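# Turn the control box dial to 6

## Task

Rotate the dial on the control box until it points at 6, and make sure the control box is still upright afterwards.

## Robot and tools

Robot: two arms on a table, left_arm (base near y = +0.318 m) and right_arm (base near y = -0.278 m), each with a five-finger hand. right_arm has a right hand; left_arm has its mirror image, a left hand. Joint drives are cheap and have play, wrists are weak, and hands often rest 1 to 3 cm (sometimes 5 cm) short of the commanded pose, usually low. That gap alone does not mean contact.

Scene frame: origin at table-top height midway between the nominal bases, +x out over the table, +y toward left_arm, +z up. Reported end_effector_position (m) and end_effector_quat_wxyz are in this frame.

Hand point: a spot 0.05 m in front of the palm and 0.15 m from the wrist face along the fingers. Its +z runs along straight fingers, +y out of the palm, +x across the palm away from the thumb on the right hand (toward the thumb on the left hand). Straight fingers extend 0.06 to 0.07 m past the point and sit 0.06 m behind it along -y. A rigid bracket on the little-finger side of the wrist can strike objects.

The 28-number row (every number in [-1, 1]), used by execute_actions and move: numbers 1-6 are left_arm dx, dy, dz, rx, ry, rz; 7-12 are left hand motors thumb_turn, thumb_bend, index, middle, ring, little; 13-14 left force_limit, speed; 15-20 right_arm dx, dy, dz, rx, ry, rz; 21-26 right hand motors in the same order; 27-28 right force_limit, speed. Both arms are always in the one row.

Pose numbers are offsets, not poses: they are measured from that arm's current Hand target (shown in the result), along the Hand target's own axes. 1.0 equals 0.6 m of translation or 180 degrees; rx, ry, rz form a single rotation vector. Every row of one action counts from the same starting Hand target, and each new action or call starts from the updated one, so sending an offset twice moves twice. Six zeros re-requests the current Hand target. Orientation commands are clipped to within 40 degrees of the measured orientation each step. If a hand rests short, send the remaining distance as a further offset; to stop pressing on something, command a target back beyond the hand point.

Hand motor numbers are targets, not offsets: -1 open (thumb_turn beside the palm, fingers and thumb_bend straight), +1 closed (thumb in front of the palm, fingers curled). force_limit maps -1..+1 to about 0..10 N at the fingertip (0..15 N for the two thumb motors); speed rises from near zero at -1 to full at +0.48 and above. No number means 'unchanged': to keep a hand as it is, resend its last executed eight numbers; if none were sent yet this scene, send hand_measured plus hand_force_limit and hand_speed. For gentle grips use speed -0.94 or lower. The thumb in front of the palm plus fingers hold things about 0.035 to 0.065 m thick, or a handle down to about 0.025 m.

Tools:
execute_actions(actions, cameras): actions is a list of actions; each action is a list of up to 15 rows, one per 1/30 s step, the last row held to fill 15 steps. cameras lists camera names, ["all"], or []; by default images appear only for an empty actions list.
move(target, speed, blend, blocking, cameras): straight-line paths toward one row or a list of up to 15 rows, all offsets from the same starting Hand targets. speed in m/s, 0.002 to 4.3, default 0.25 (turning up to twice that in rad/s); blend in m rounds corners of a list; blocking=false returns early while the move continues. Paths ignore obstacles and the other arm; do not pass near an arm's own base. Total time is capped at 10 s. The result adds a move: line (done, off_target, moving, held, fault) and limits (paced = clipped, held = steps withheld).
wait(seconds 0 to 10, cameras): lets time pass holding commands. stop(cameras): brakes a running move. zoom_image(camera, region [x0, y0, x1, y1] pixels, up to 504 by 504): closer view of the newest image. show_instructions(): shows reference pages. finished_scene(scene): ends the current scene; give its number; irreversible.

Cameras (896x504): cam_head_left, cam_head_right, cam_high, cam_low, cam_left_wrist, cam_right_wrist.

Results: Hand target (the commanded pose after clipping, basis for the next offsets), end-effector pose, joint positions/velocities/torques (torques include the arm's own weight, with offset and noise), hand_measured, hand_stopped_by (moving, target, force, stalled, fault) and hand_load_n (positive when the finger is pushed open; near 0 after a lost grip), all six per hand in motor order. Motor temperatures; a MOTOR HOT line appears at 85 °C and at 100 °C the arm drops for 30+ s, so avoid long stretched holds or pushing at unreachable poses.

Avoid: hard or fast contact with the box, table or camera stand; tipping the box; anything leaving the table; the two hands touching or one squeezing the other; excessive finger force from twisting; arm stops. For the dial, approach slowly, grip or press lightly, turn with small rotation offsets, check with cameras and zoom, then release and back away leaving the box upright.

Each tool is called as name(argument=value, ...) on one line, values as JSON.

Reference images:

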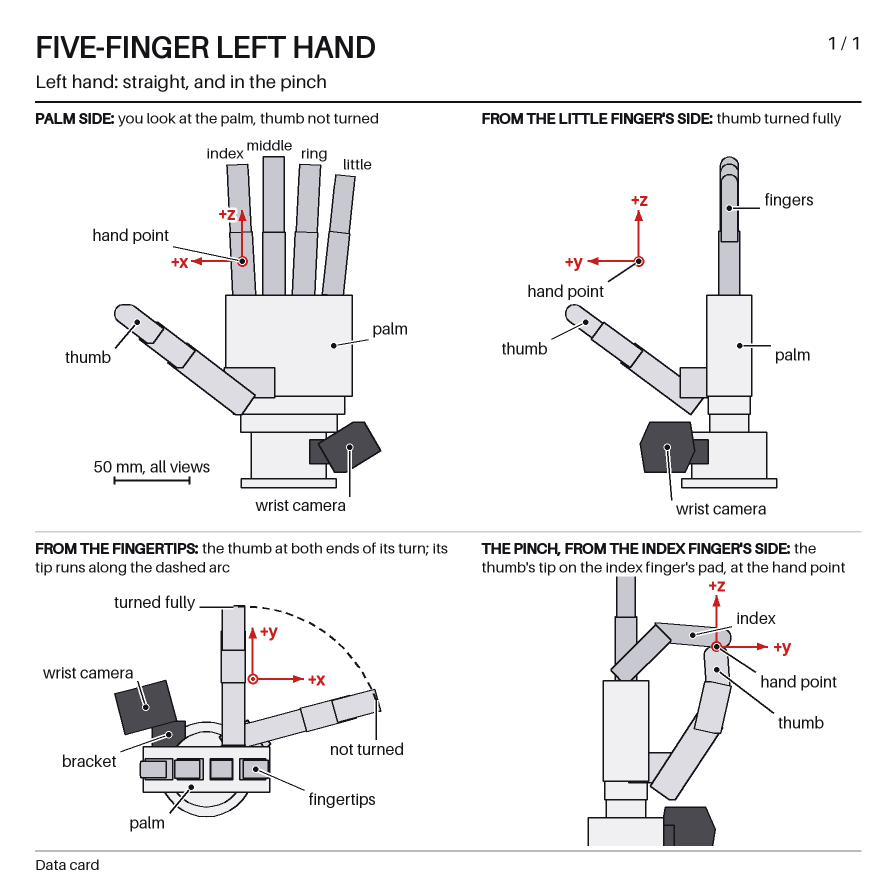

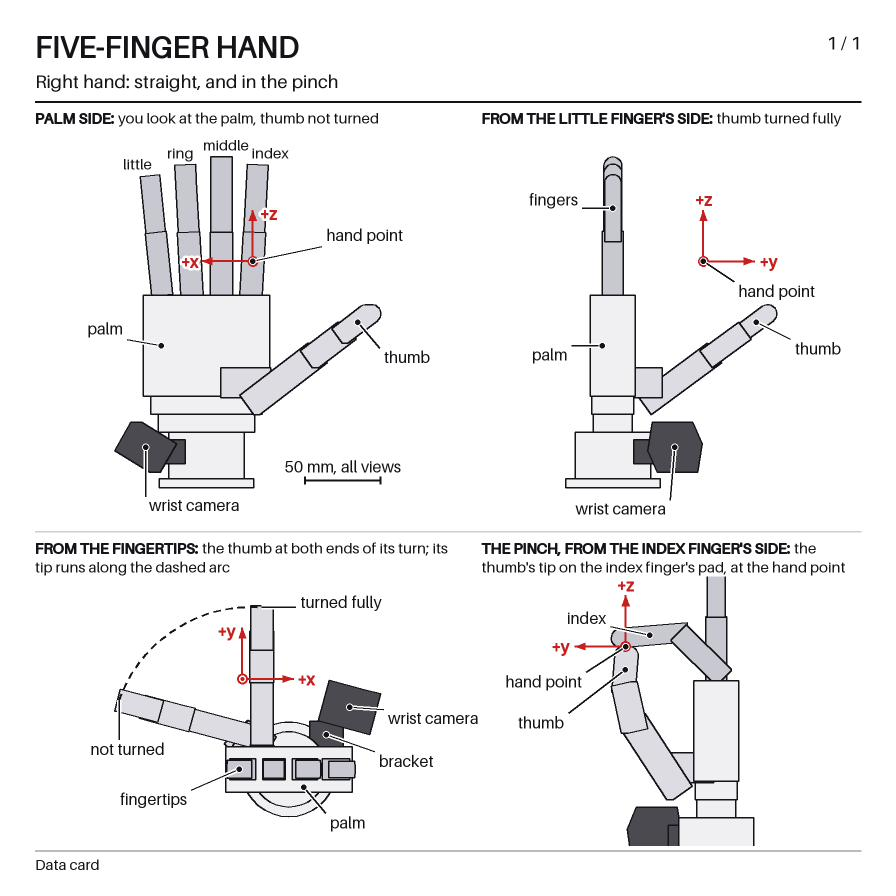

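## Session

execute_actions(actions=[])

zoom_image(camera="cam_high", region=[420, 120, 580, 280])

zoom_image(camera="cam_head_left", region=[420, 180, 580, 340])

Scene clock: 0.00 s.
left_arm: end_effector_position=(+0.2434, +0.4165, +0.1551) hand_measured=(-1.000, -1.000, -1.000, -1.000, -1.000, -1.000) hand_load_n=(+0.0, +0.0, +0.0, +0.0, +0.0, +0.0) hand_stopped_by=(target, target, target, target, target, target) hand_force_limit=0.00 hand_speed=-0.80 end_effector_quat_wxyz=(+0.014, +0.988, +0.151, -0.010) | right_arm: end_effector_position=(+0.4731, -0.3046, +0.2767) hand_measured=(-1.000, -1.000, -1.000, -1.000, -1.000, -1.000) hand_load_n=(+0.0, +0.0, +0.0, +0.0, +0.0, +0.0) hand_stopped_by=(target, target, target, target, target, target) hand_force_limit=0.00 hand_speed=-0.80 end_effector_quat_wxyz=(+0.383, +0.855, +0.219, +0.272)
Joint positions: left_arm=[0.623 1.006 0.837 -1.432 0.015 -1.216] | right_arm=[0.326 1.314 1.03 -0.643 0.797 -2.014]
Joint velocities: within noise
Joint torques (N m): no reading
Motor temperatures (°C): left_arm=[29 30 31 28 28 27] | right_arm=[30 31 29 30 28 30]
Heat: left arm: hottest elbow 31 °C; right arm: hottest shoulder 31 °C.
Hand target: left_arm +0.2513, +0.4216, +0.1652; +0.008, +0.989, +0.149, +0.004 | right_arm +0.4796, -0.3028, +0.2905; +0.384, +0.852, +0.212, +0.285

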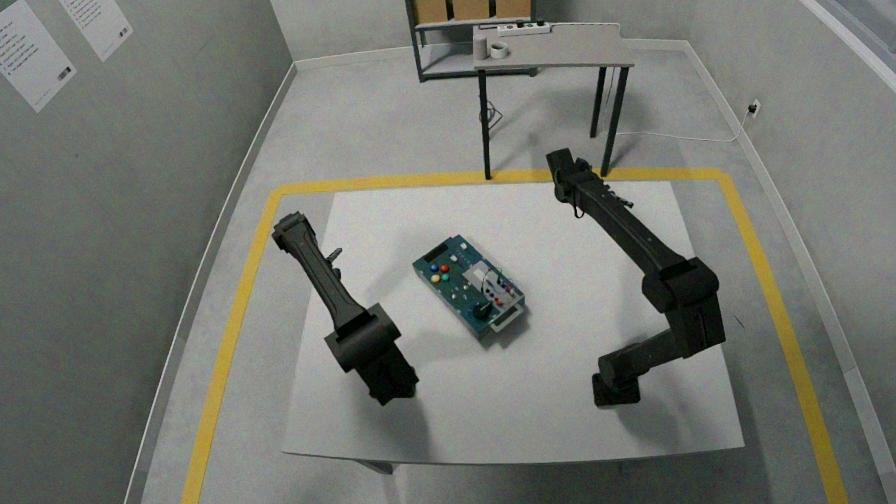

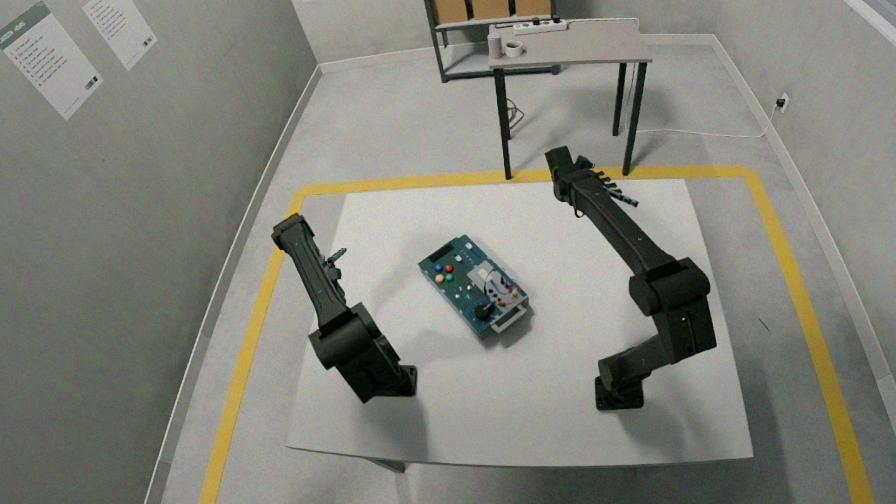

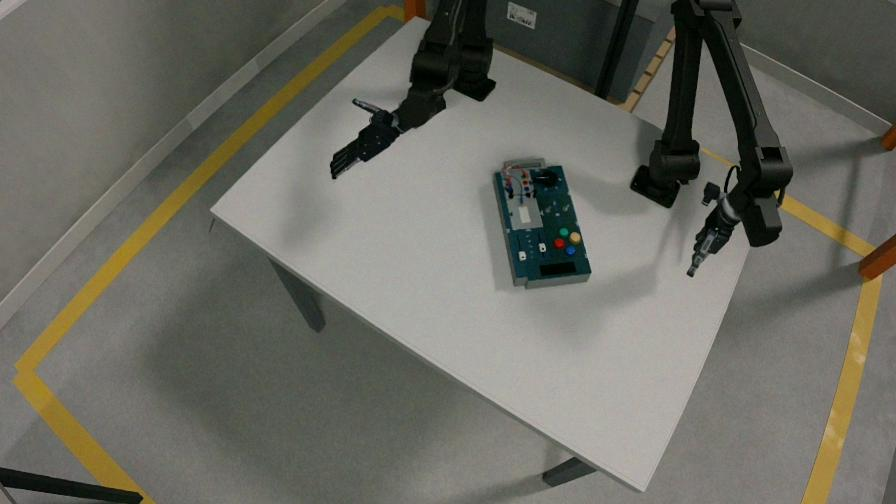

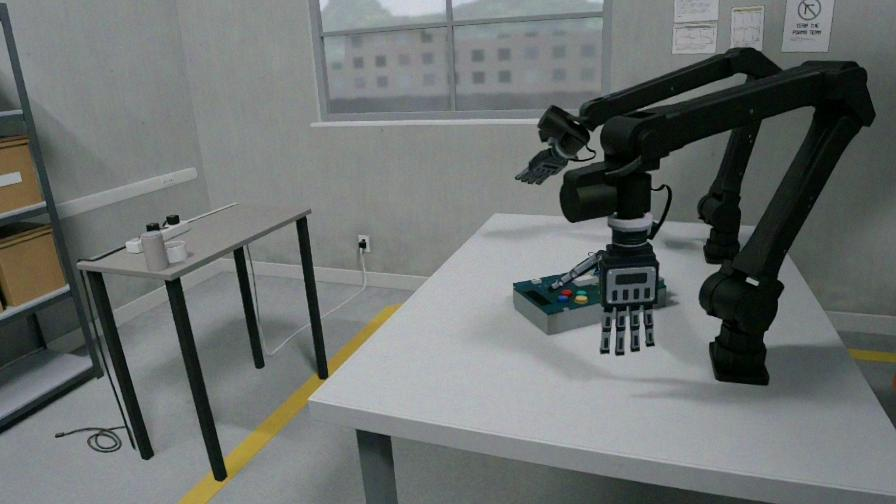

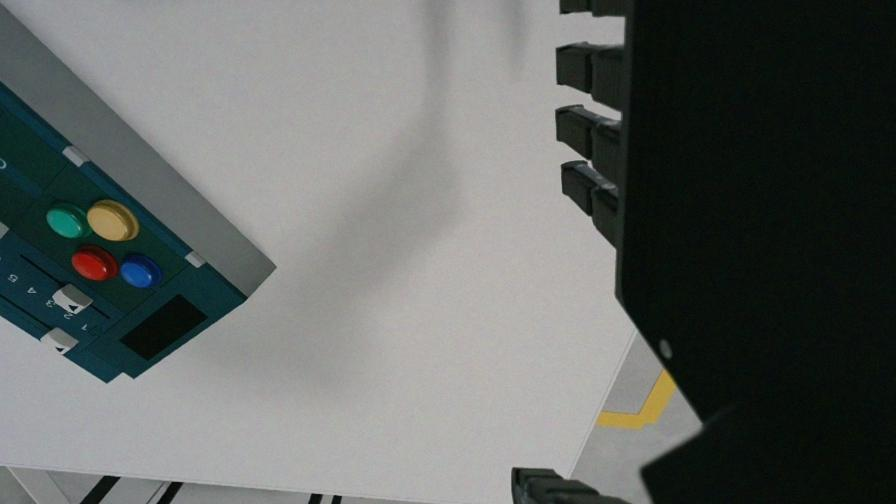

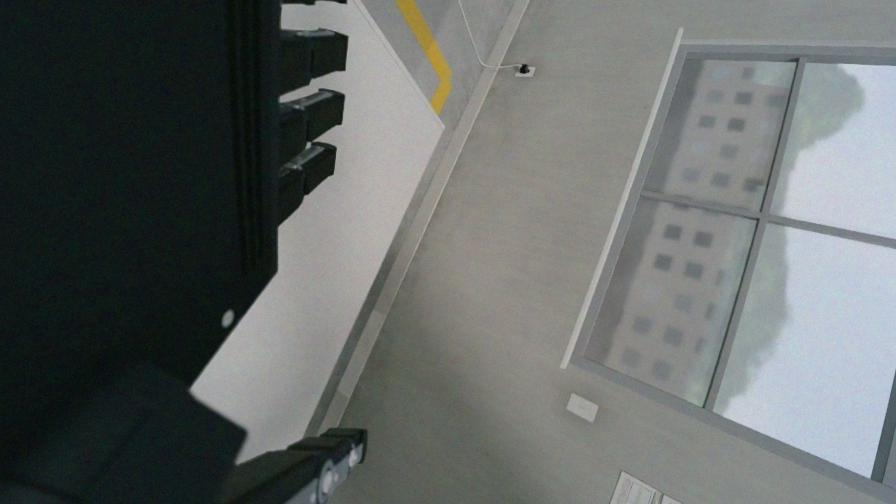

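Scaled by 3.150 from the camera's 896x504 image, which has a finer 1280x720 frame.

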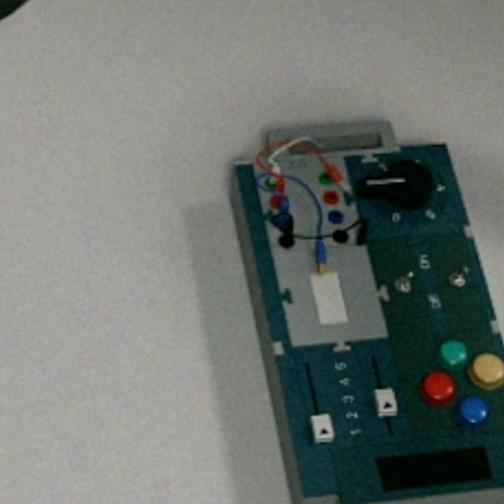

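Scaled by 3.150 from the camera's 896x504 image, which has a finer 1280x720 frame.

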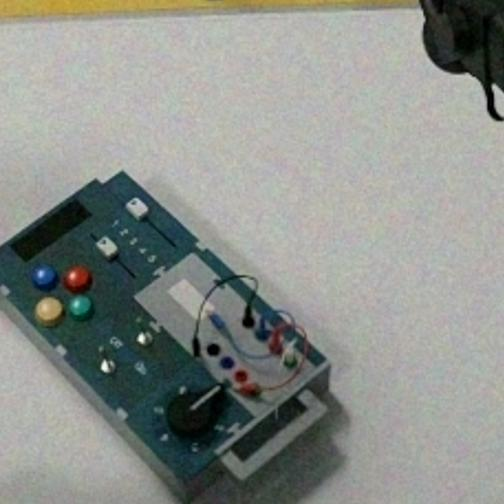

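zoom_image(camera="cam_high", region=[520, 155, 570, 205])

zoom_image(camera="cam_head_left", region=[450, 285, 520, 345])

zoom_image(camera="cam_head_right", region=[450, 285, 520, 345])

zoom_image(camera="cam_low", region=[500, 250, 680, 350])

Scaled by 10.080 from the camera's 896x504 image, which has a finer 1280x720 frame.

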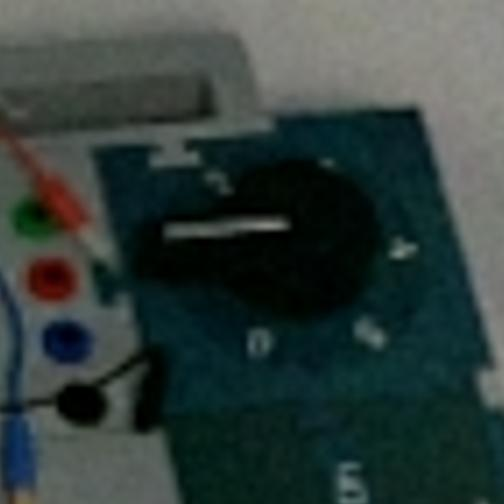

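Scaled by 7.200 from the camera's 896x504 image, which has a finer 1280x720 frame.

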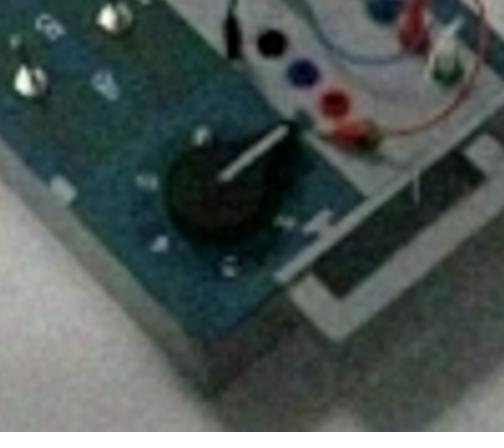

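Scaled by 7.200 from the camera's 896x504 image, which has a finer 1280x720 frame.

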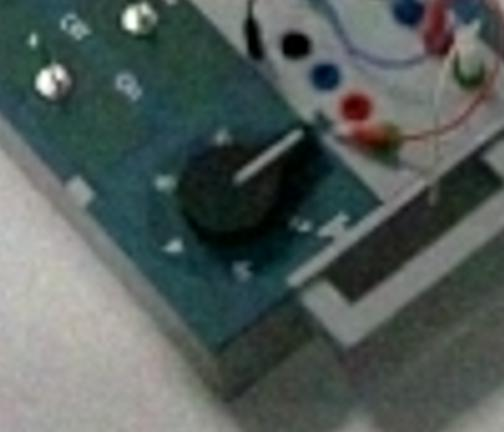

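Scaled by 2.800 from the camera's 896x504 image, which has a finer 1280x720 frame.

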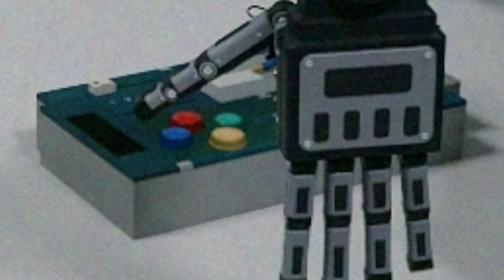

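move(target=[[-0.0073,0.2462,-0.0872,0,0,0.444,1,-1,-1,1,1,1,0,0.2,0,0,0,0,0,0,-1,-1,-1,-1,-1,-1,0,-0.8],[-0.2528,0.4755,-0.0513,0.0037,0.0073,-0.9047,1,-1,-1,1,1,1,0,0.2,0,0,0,0,0,0,-1,-1,-1,-1,-1,-1,0,-0.8]], speed=0.4, blend=[0.05,0], cameras=["all"])

zoom_image(camera="cam_head_left", region=[430, 230, 540, 340])

zoom_image(camera="cam_low", region=[520, 180, 700, 340])

zoom_image(camera="cam_high", region=[480, 110, 620, 250])

Scene clock: 10.23 s.
left_arm: end_effector_position=(+0.1716, +0.1243, +0.1864) hand_measured=(+1.000, -1.000, -1.000, +1.000, +1.000, +1.000) hand_load_n=(+0.0, +0.0, +0.0, +0.0, +0.0, +0.0) hand_stopped_by=(target, target, target, target, target, target) hand_force_limit=0.00 hand_speed=0.20 end_effector_quat_wxyz=(-0.022, -0.012, +0.999, +0.024) | right_arm: end_effector_position=(+0.4731, -0.3046, +0.2767) hand_measured=(-1.000, -1.000, -1.000, -1.000, -1.000, -1.000) hand_load_n=(+0.0, +0.0, +0.0, +0.0, +0.0, +0.5) hand_stopped_by=(target, target, target, target, target, target) hand_force_limit=0.00 hand_speed=-0.80 end_effector_quat_wxyz=(+0.383, +0.855, +0.219, +0.272)
Joint positions: left_arm=[-0.924 1.245 1.084 -1.475 0.005 0.659] | right_arm=[0.326 1.314 1.03 -0.643 0.797 -2.014]
Joint torques (N m): left_arm=[-0.09 -4.07 12.18 1.02 -0.15 0.24] | right_arm=[1.44 -7.71 11.51 0.88 0.64 0]
Heat: left arm: hottest elbow 33 °C; right arm: hottest shoulder 31 °C.
Hand target: left_arm +0.1903, +0.1047, +0.1999; +0.000, +0.000, +1.000, +0.000 | right_arm +0.4796, -0.3028, +0.2905; +0.384, +0.852, +0.212, +0.285
Off the commanded pose: left_arm 0.030 m, 4 deg | right_arm 0.015 m, 2 deg.
move: off_target (left_arm, right_arm)

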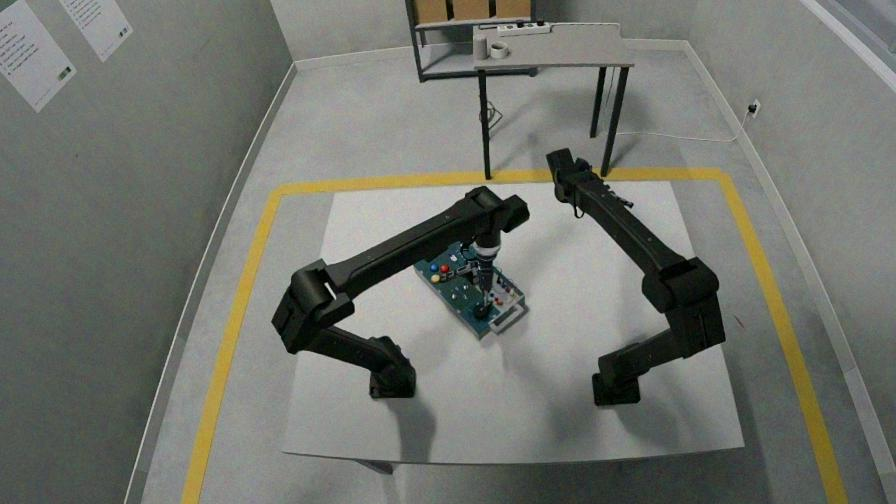

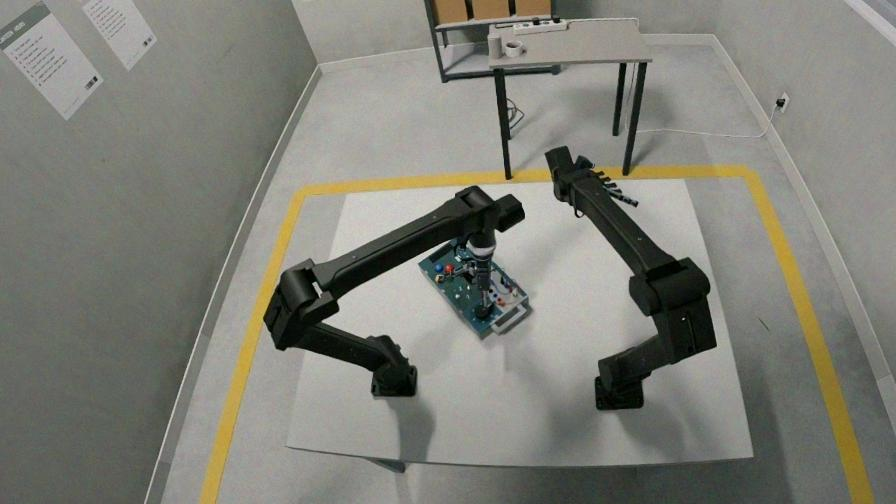

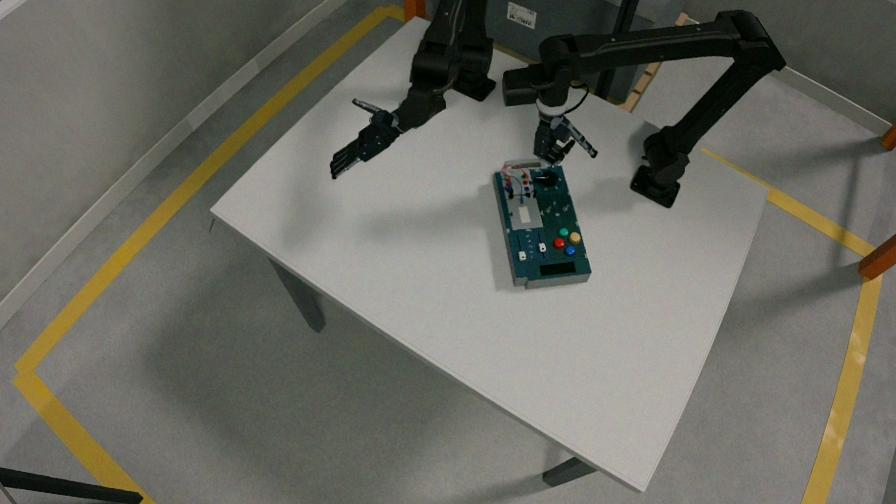

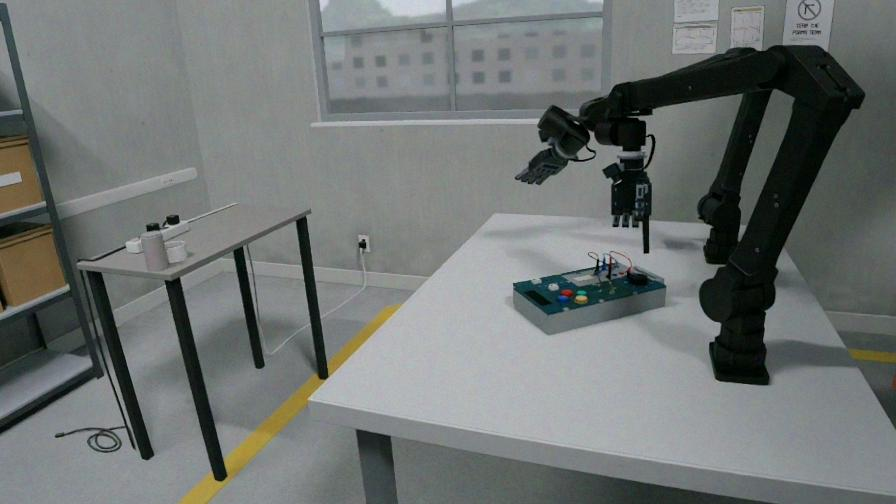

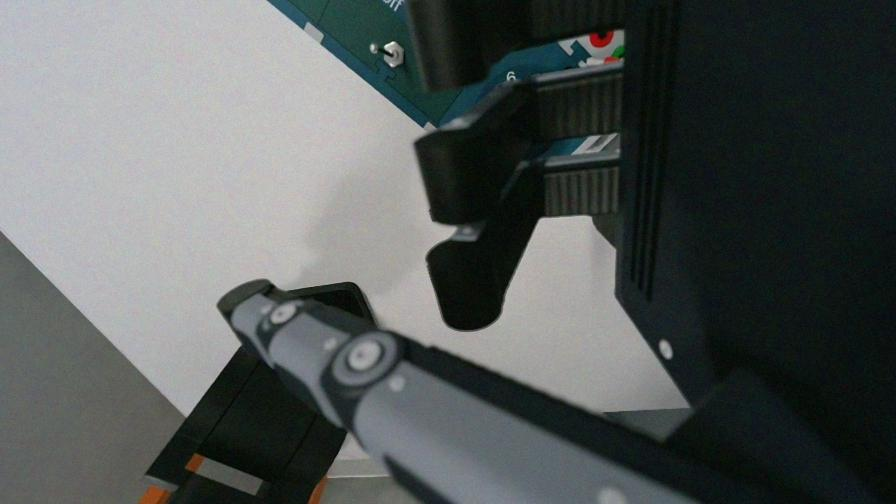

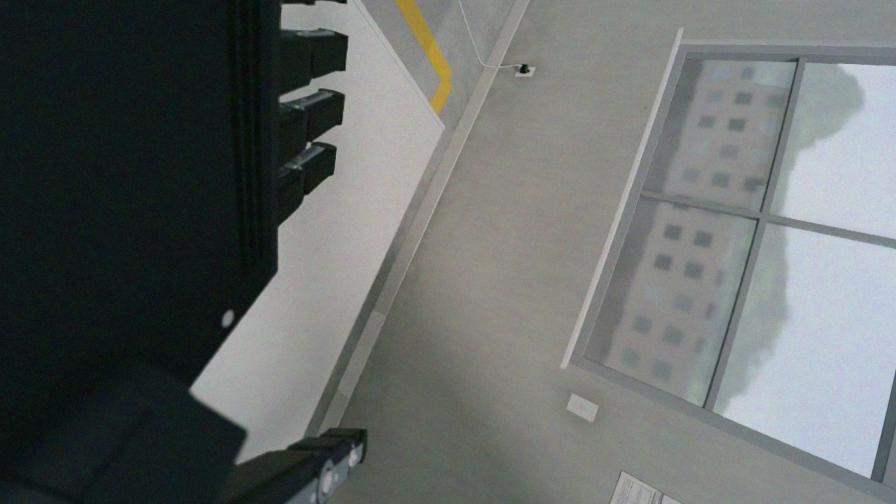

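Scaled by 4.582 from the camera's 896x504 image, which has a finer 1280x720 frame.

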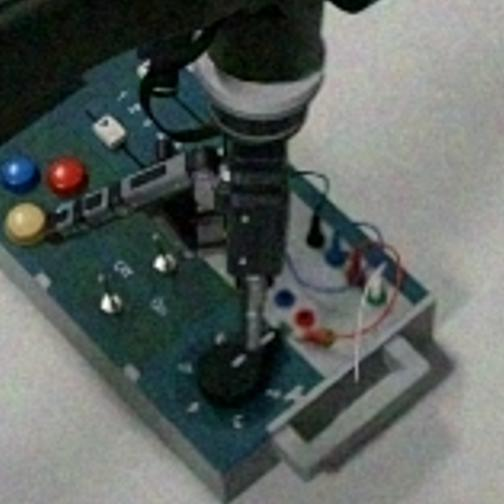

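Scaled by 2.800 from the camera's 896x504 image, which has a finer 1280x720 frame.

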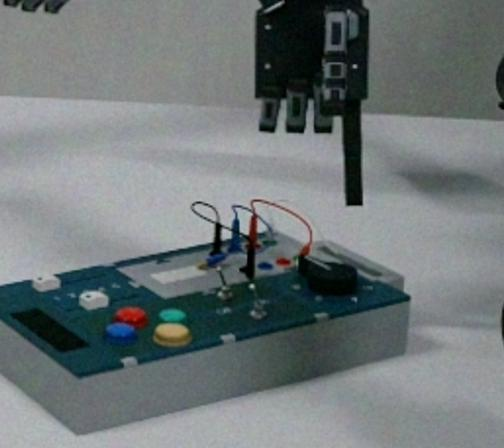

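Scaled by 3.600 from the camera's 896x504 image, which has a finer 1280x720 frame.

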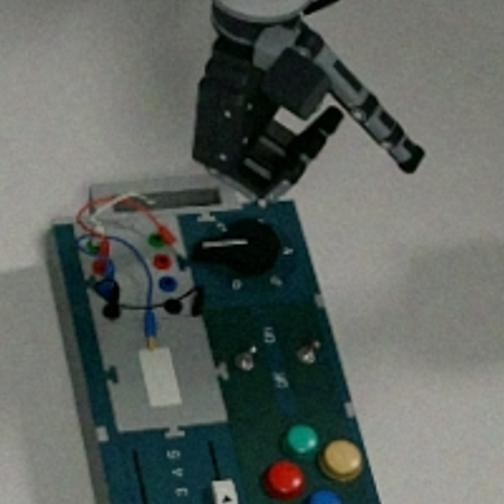

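move(target=[[-0.0055,-0.0492,0.0527,0,0,0,1,-1,-1,1,1,1,0,0.2,0,0,0,0,0,0,-1,-1,-1,-1,-1,-1,0,-0.8]], speed=0.1, cameras=["cam_head_left","cam_head_right","cam_low"])

zoom_image(camera="cam_head_left", region=[450, 275, 520, 345])

zoom_image(camera="cam_head_right", region=[450, 275, 520, 345])

zoom_image(camera="cam_low", region=[590, 220, 690, 320])

Scene clock: 13.67 s.
left_arm: end_effector_position=(+0.1810, +0.0965, +0.1577) hand_measured=(+1.000, -1.000, -1.000, +1.000, +1.000, +1.000) hand_load_n=(+0.0, +0.0, +0.0, +0.0, +0.0, +0.0) hand_stopped_by=(target, target, target, target, target, target) hand_force_limit=0.00 hand_speed=0.20 end_effector_quat_wxyz=(-0.020, +0.005, +1.000, +0.022) | right_arm: end_effector_position=(+0.4731, -0.3046, +0.2767) hand_measured=(-1.000, -1.000, -1.000, -1.000, -1.000, -1.000) hand_load_n=(+0.0, +0.0, +0.0, +0.0, +0.0, +0.0) hand_stopped_by=(target, target, target, target, target, target) hand_force_limit=0.00 hand_speed=-0.80 end_effector_quat_wxyz=(+0.383, +0.855, +0.219, +0.272)
Joint positions: left_arm=[-0.959 1.329 1.084 -1.385 0.005 0.657] | right_arm=[0.326 1.314 1.03 -0.643 0.797 -2.014]
Joint torques (N m): left_arm=[-0.5 -5.89 11.41 1.11 -0.09 -0.05] | right_arm=[1.38 -7.71 11.49 0.9 0.64 0]
Heat: left arm: hottest elbow 34 °C; right arm: hottest shoulder 31 °C.
Hand target: left_arm +0.1936, +0.0752, +0.1684; +0.000, +0.000, +1.000, +0.000 | right_arm +0.4796, -0.3028, +0.2905; +0.384, +0.852, +0.212, +0.285
Off the commanded pose: left_arm 0.027 m, 4 deg | right_arm 0.015 m, 2 deg.
move: off_target (left_arm, right_arm)
Images, in order (width x height): cam_head_left 896x504, cam_head_right 896x504, cam_low 896x504.

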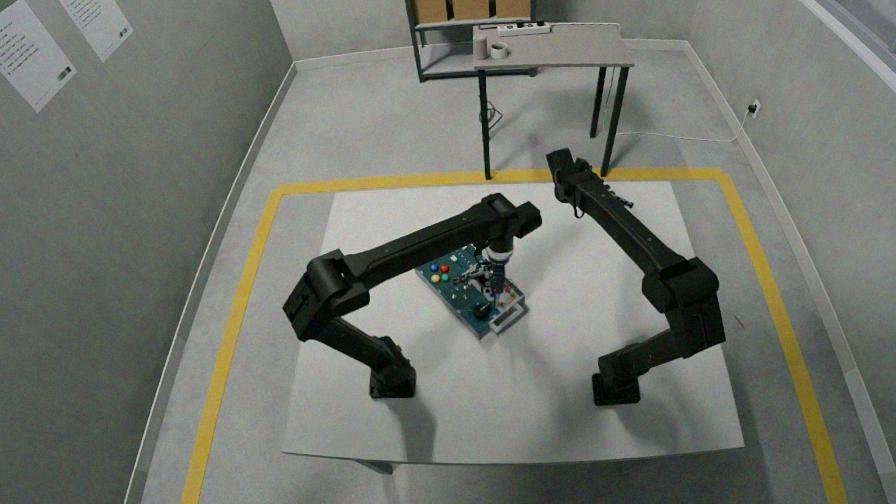

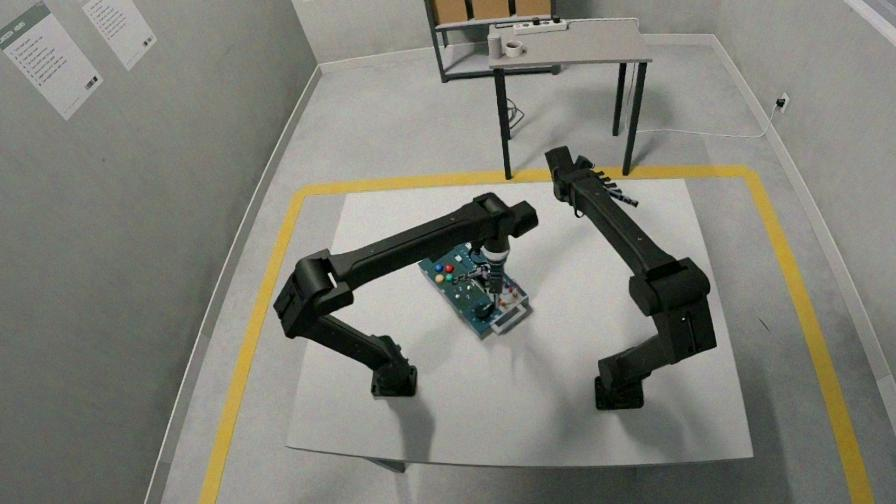

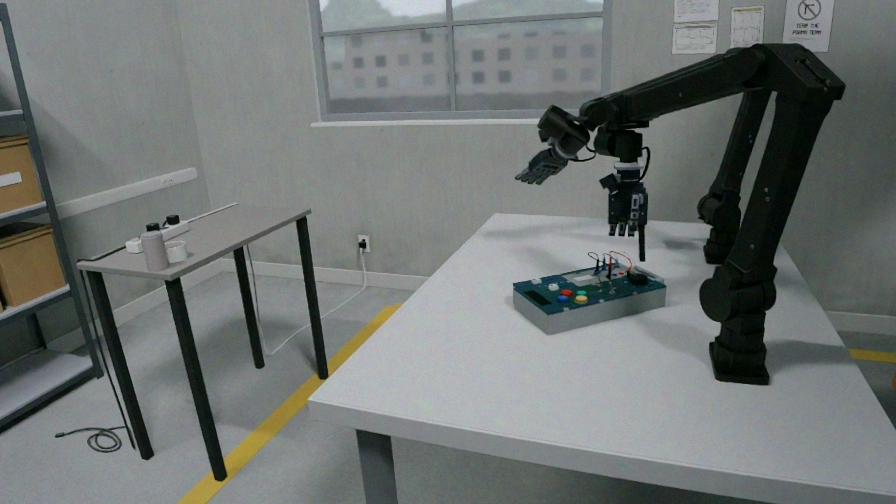

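Scaled by 7.200 from the camera's 896x504 image, which has a finer 1280x720 frame.

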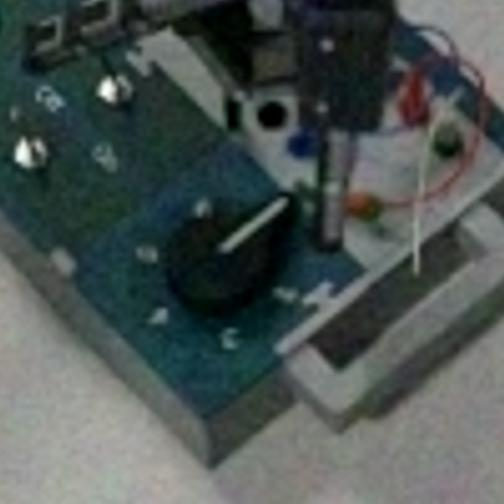

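Scaled by 7.200 from the camera's 896x504 image, which has a finer 1280x720 frame.

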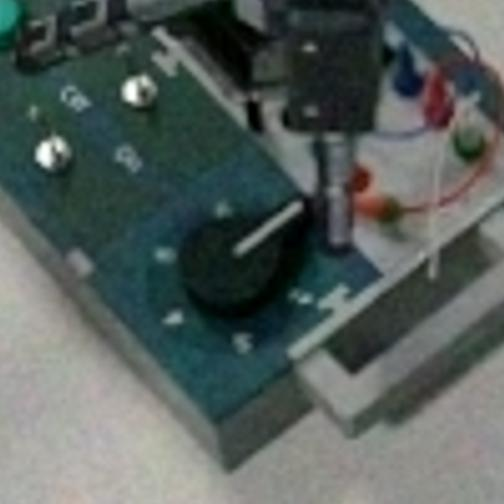

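Scaled by 5.040 from the camera's 896x504 image, which has a finer 1280x720 frame.

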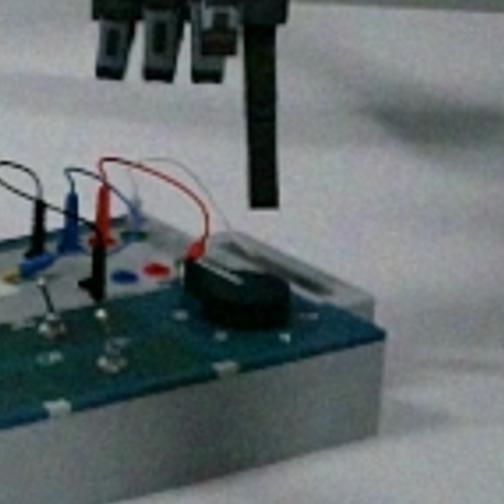

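move(target=[[0,0,0.0617,0,0,0,1,-1,-1,1,1,1,0,0.2,0,0,0,0,0,0,-1,-1,-1,-1,-1,-1,0,-0.8]], speed=0.1, cameras=["cam_head_left","cam_low"])

zoom_image(camera="cam_head_left", region=[450, 275, 520, 345])

zoom_image(camera="cam_low", region=[590, 220, 690, 320])

Scene clock: 15.63 s.
left_arm: end_effector_position=(+0.1944, +0.0787, +0.1397) hand_measured=(+1.000, -1.000, -1.000, +1.000, +1.000, +1.000) hand_load_n=(+0.0, +0.0, +0.0, +0.0, +0.0, +0.0) hand_stopped_by=(target, target, target, target, target, target) hand_force_limit=0.00 hand_speed=0.20 end_effector_quat_wxyz=(-0.001, +0.005, +1.000, -0.002) | right_arm: end_effector_position=(+0.4731, -0.3046, +0.2767) hand_measured=(-1.000, -1.000, -1.000, -1.000, -1.000, -1.000) hand_load_n=(+0.0, +0.0, +0.0, +0.0, +0.0, +0.0) hand_stopped_by=(target, target, target, target, target, target) hand_force_limit=0.00 hand_speed=-0.80 end_effector_quat_wxyz=(+0.383, +0.855, +0.219, +0.272)
Joint positions: left_arm=[-0.959 1.354 1.071 -1.285 0.005 0.657] | right_arm=[0.326 1.314 1.03 -0.643 0.797 -2.014]
Joint torques (N m): left_arm=[-0.38 -6.07 6.84 1.24 -0.13 -0.07] | right_arm=[1.44 -7.71 11.51 0.88 0.64 -0.01]
Heat: left arm: hottest elbow 34 °C; right arm: hottest shoulder 32 °C.
Hand target: left_arm +0.1936, +0.0752, +0.1313; +0.000, +0.000, +1.000, +0.000 | right_arm +0.4796, -0.3028, +0.2905; +0.384, +0.852, +0.212, +0.285
Off the commanded pose: left_arm 0.009 m, 1 deg | right_arm 0.015 m, 2 deg.
move: off_target (right_arm)
Images, in order (width x height): cam_head_left 896x504, cam_low 896x504.

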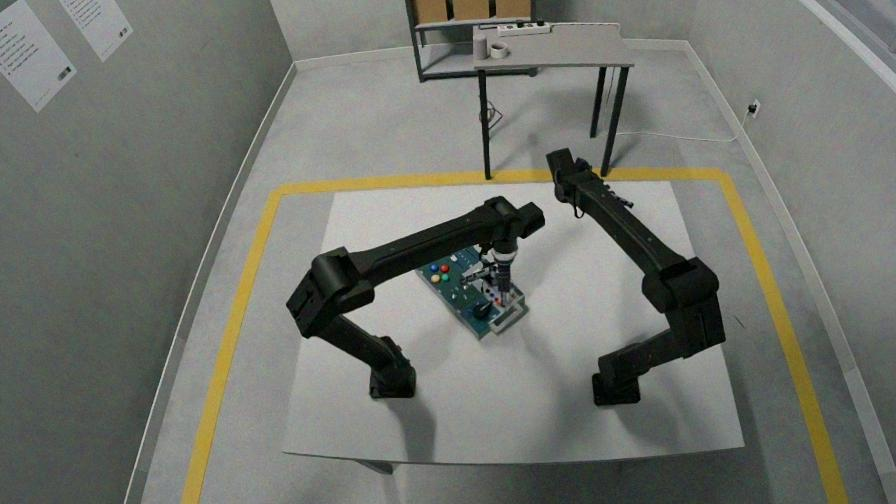

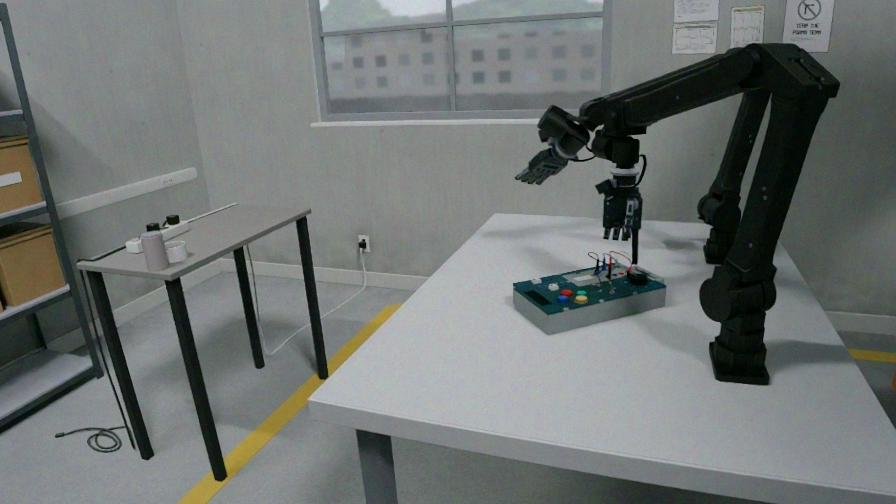

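Scaled by 7.200 from the camera's 896x504 image, which has a finer 1280x720 frame.

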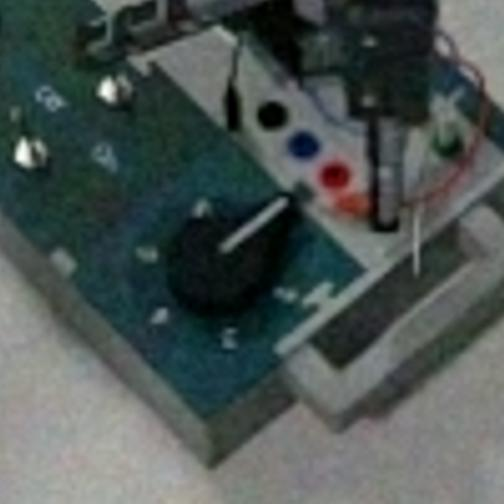

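Scaled by 5.040 from the camera's 896x504 image, which has a finer 1280x720 frame.

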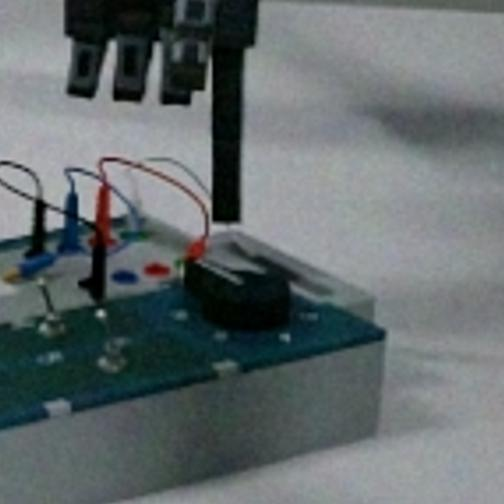

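move(target=[[0.0367,0.0433,0.0,0,0,0,1,-1,-1,1,1,1,0,0.2,0,0,0,0,0,0,-1,-1,-1,-1,-1,-1,0,-0.8]], speed=0.08, cameras=["cam_head_left","cam_low"])

zoom_image(camera="cam_head_left", region=[450, 275, 520, 345])

zoom_image(camera="cam_low", region=[590, 220, 690, 320])

Scene clock: 17.40 s.
left_arm: end_effector_position=(+0.1744, +0.1018, +0.1327) hand_measured=(+1.000, -1.000, -1.000, +1.000, +1.000, +1.000) hand_load_n=(+0.0, +0.0, +0.0, +0.5, +0.0, +0.0) hand_stopped_by=(target, target, target, target, target, target) hand_force_limit=0.00 hand_speed=0.20 end_effector_quat_wxyz=(-0.006, +0.005, +1.000, +0.004) | right_arm: end_effector_position=(+0.4731, -0.3046, +0.2767) hand_measured=(-1.000, -1.000, -1.000, -1.000, -1.000, -1.000) hand_load_n=(+0.0, +0.0, +0.0, +0.0, +0.0, +0.0) hand_stopped_by=(target, target, target, target, target, target) hand_force_limit=0.00 hand_speed=-0.80 end_effector_quat_wxyz=(+0.383, +0.855, +0.219, +0.272)
Joint positions: left_arm=[-0.965 1.291 0.99 -1.284 0.005 0.651] | right_arm=[0.326 1.314 1.03 -0.643 0.797 -2.014]
Joint torques (N m): left_arm=[-0.62 -7 6.61 1.03 -0.11 -0.03] | right_arm=[1.44 -7.77 11.51 0.91 0.64 0]
Heat: left arm: hottest elbow 34 °C; right arm: hottest shoulder 32 °C.
Hand target: left_arm +0.1716, +0.1012, +0.1313; +0.000, +0.000, +1.000, +0.000 | right_arm +0.4796, -0.3028, +0.2905; +0.384, +0.852, +0.212, +0.285
Off the commanded pose: left_arm 0.003 m, 1 deg | right_arm 0.015 m, 2 deg.
move: off_target (right_arm)
Images, in order (width x height): cam_head_left 896x504, cam_low 896x504.

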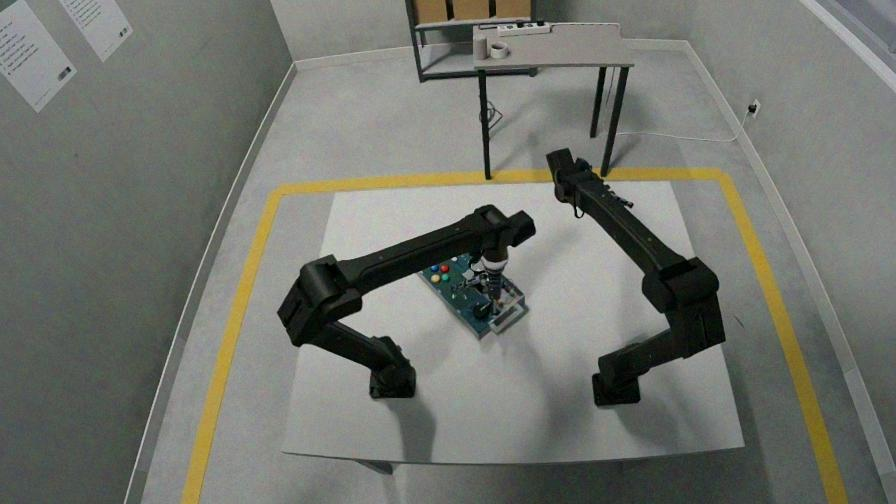

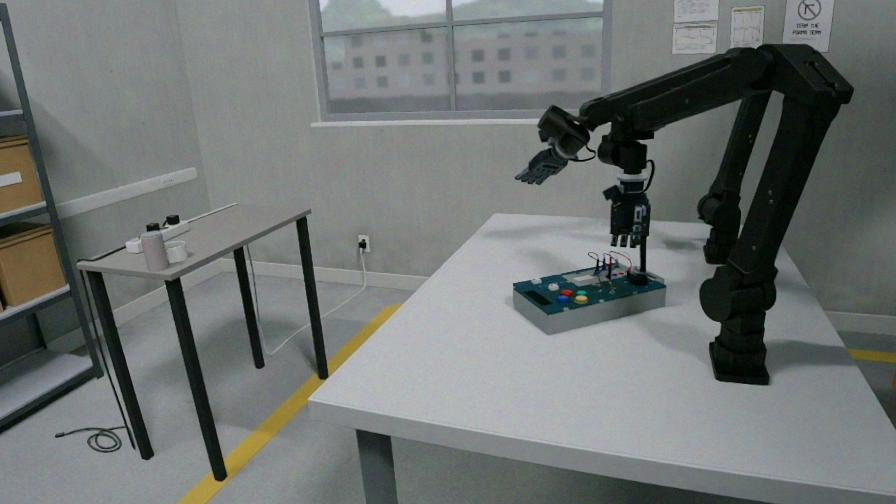

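Scaled by 7.200 from the camera's 896x504 image, which has a finer 1280x720 frame.

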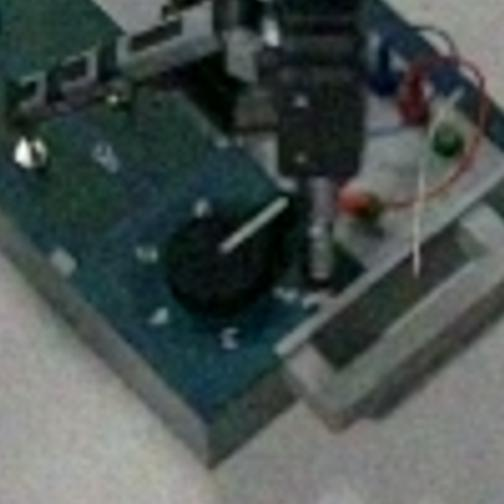

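Scaled by 5.040 from the camera's 896x504 image, which has a finer 1280x720 frame.

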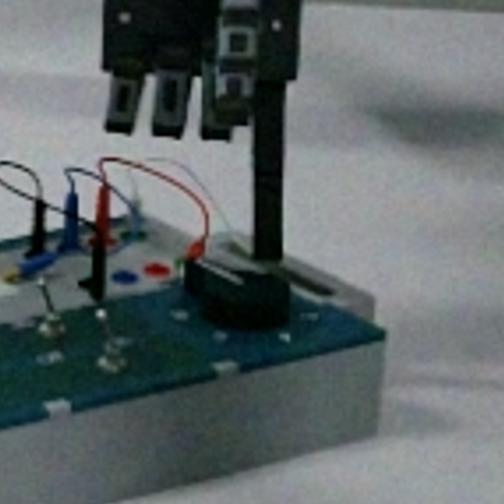

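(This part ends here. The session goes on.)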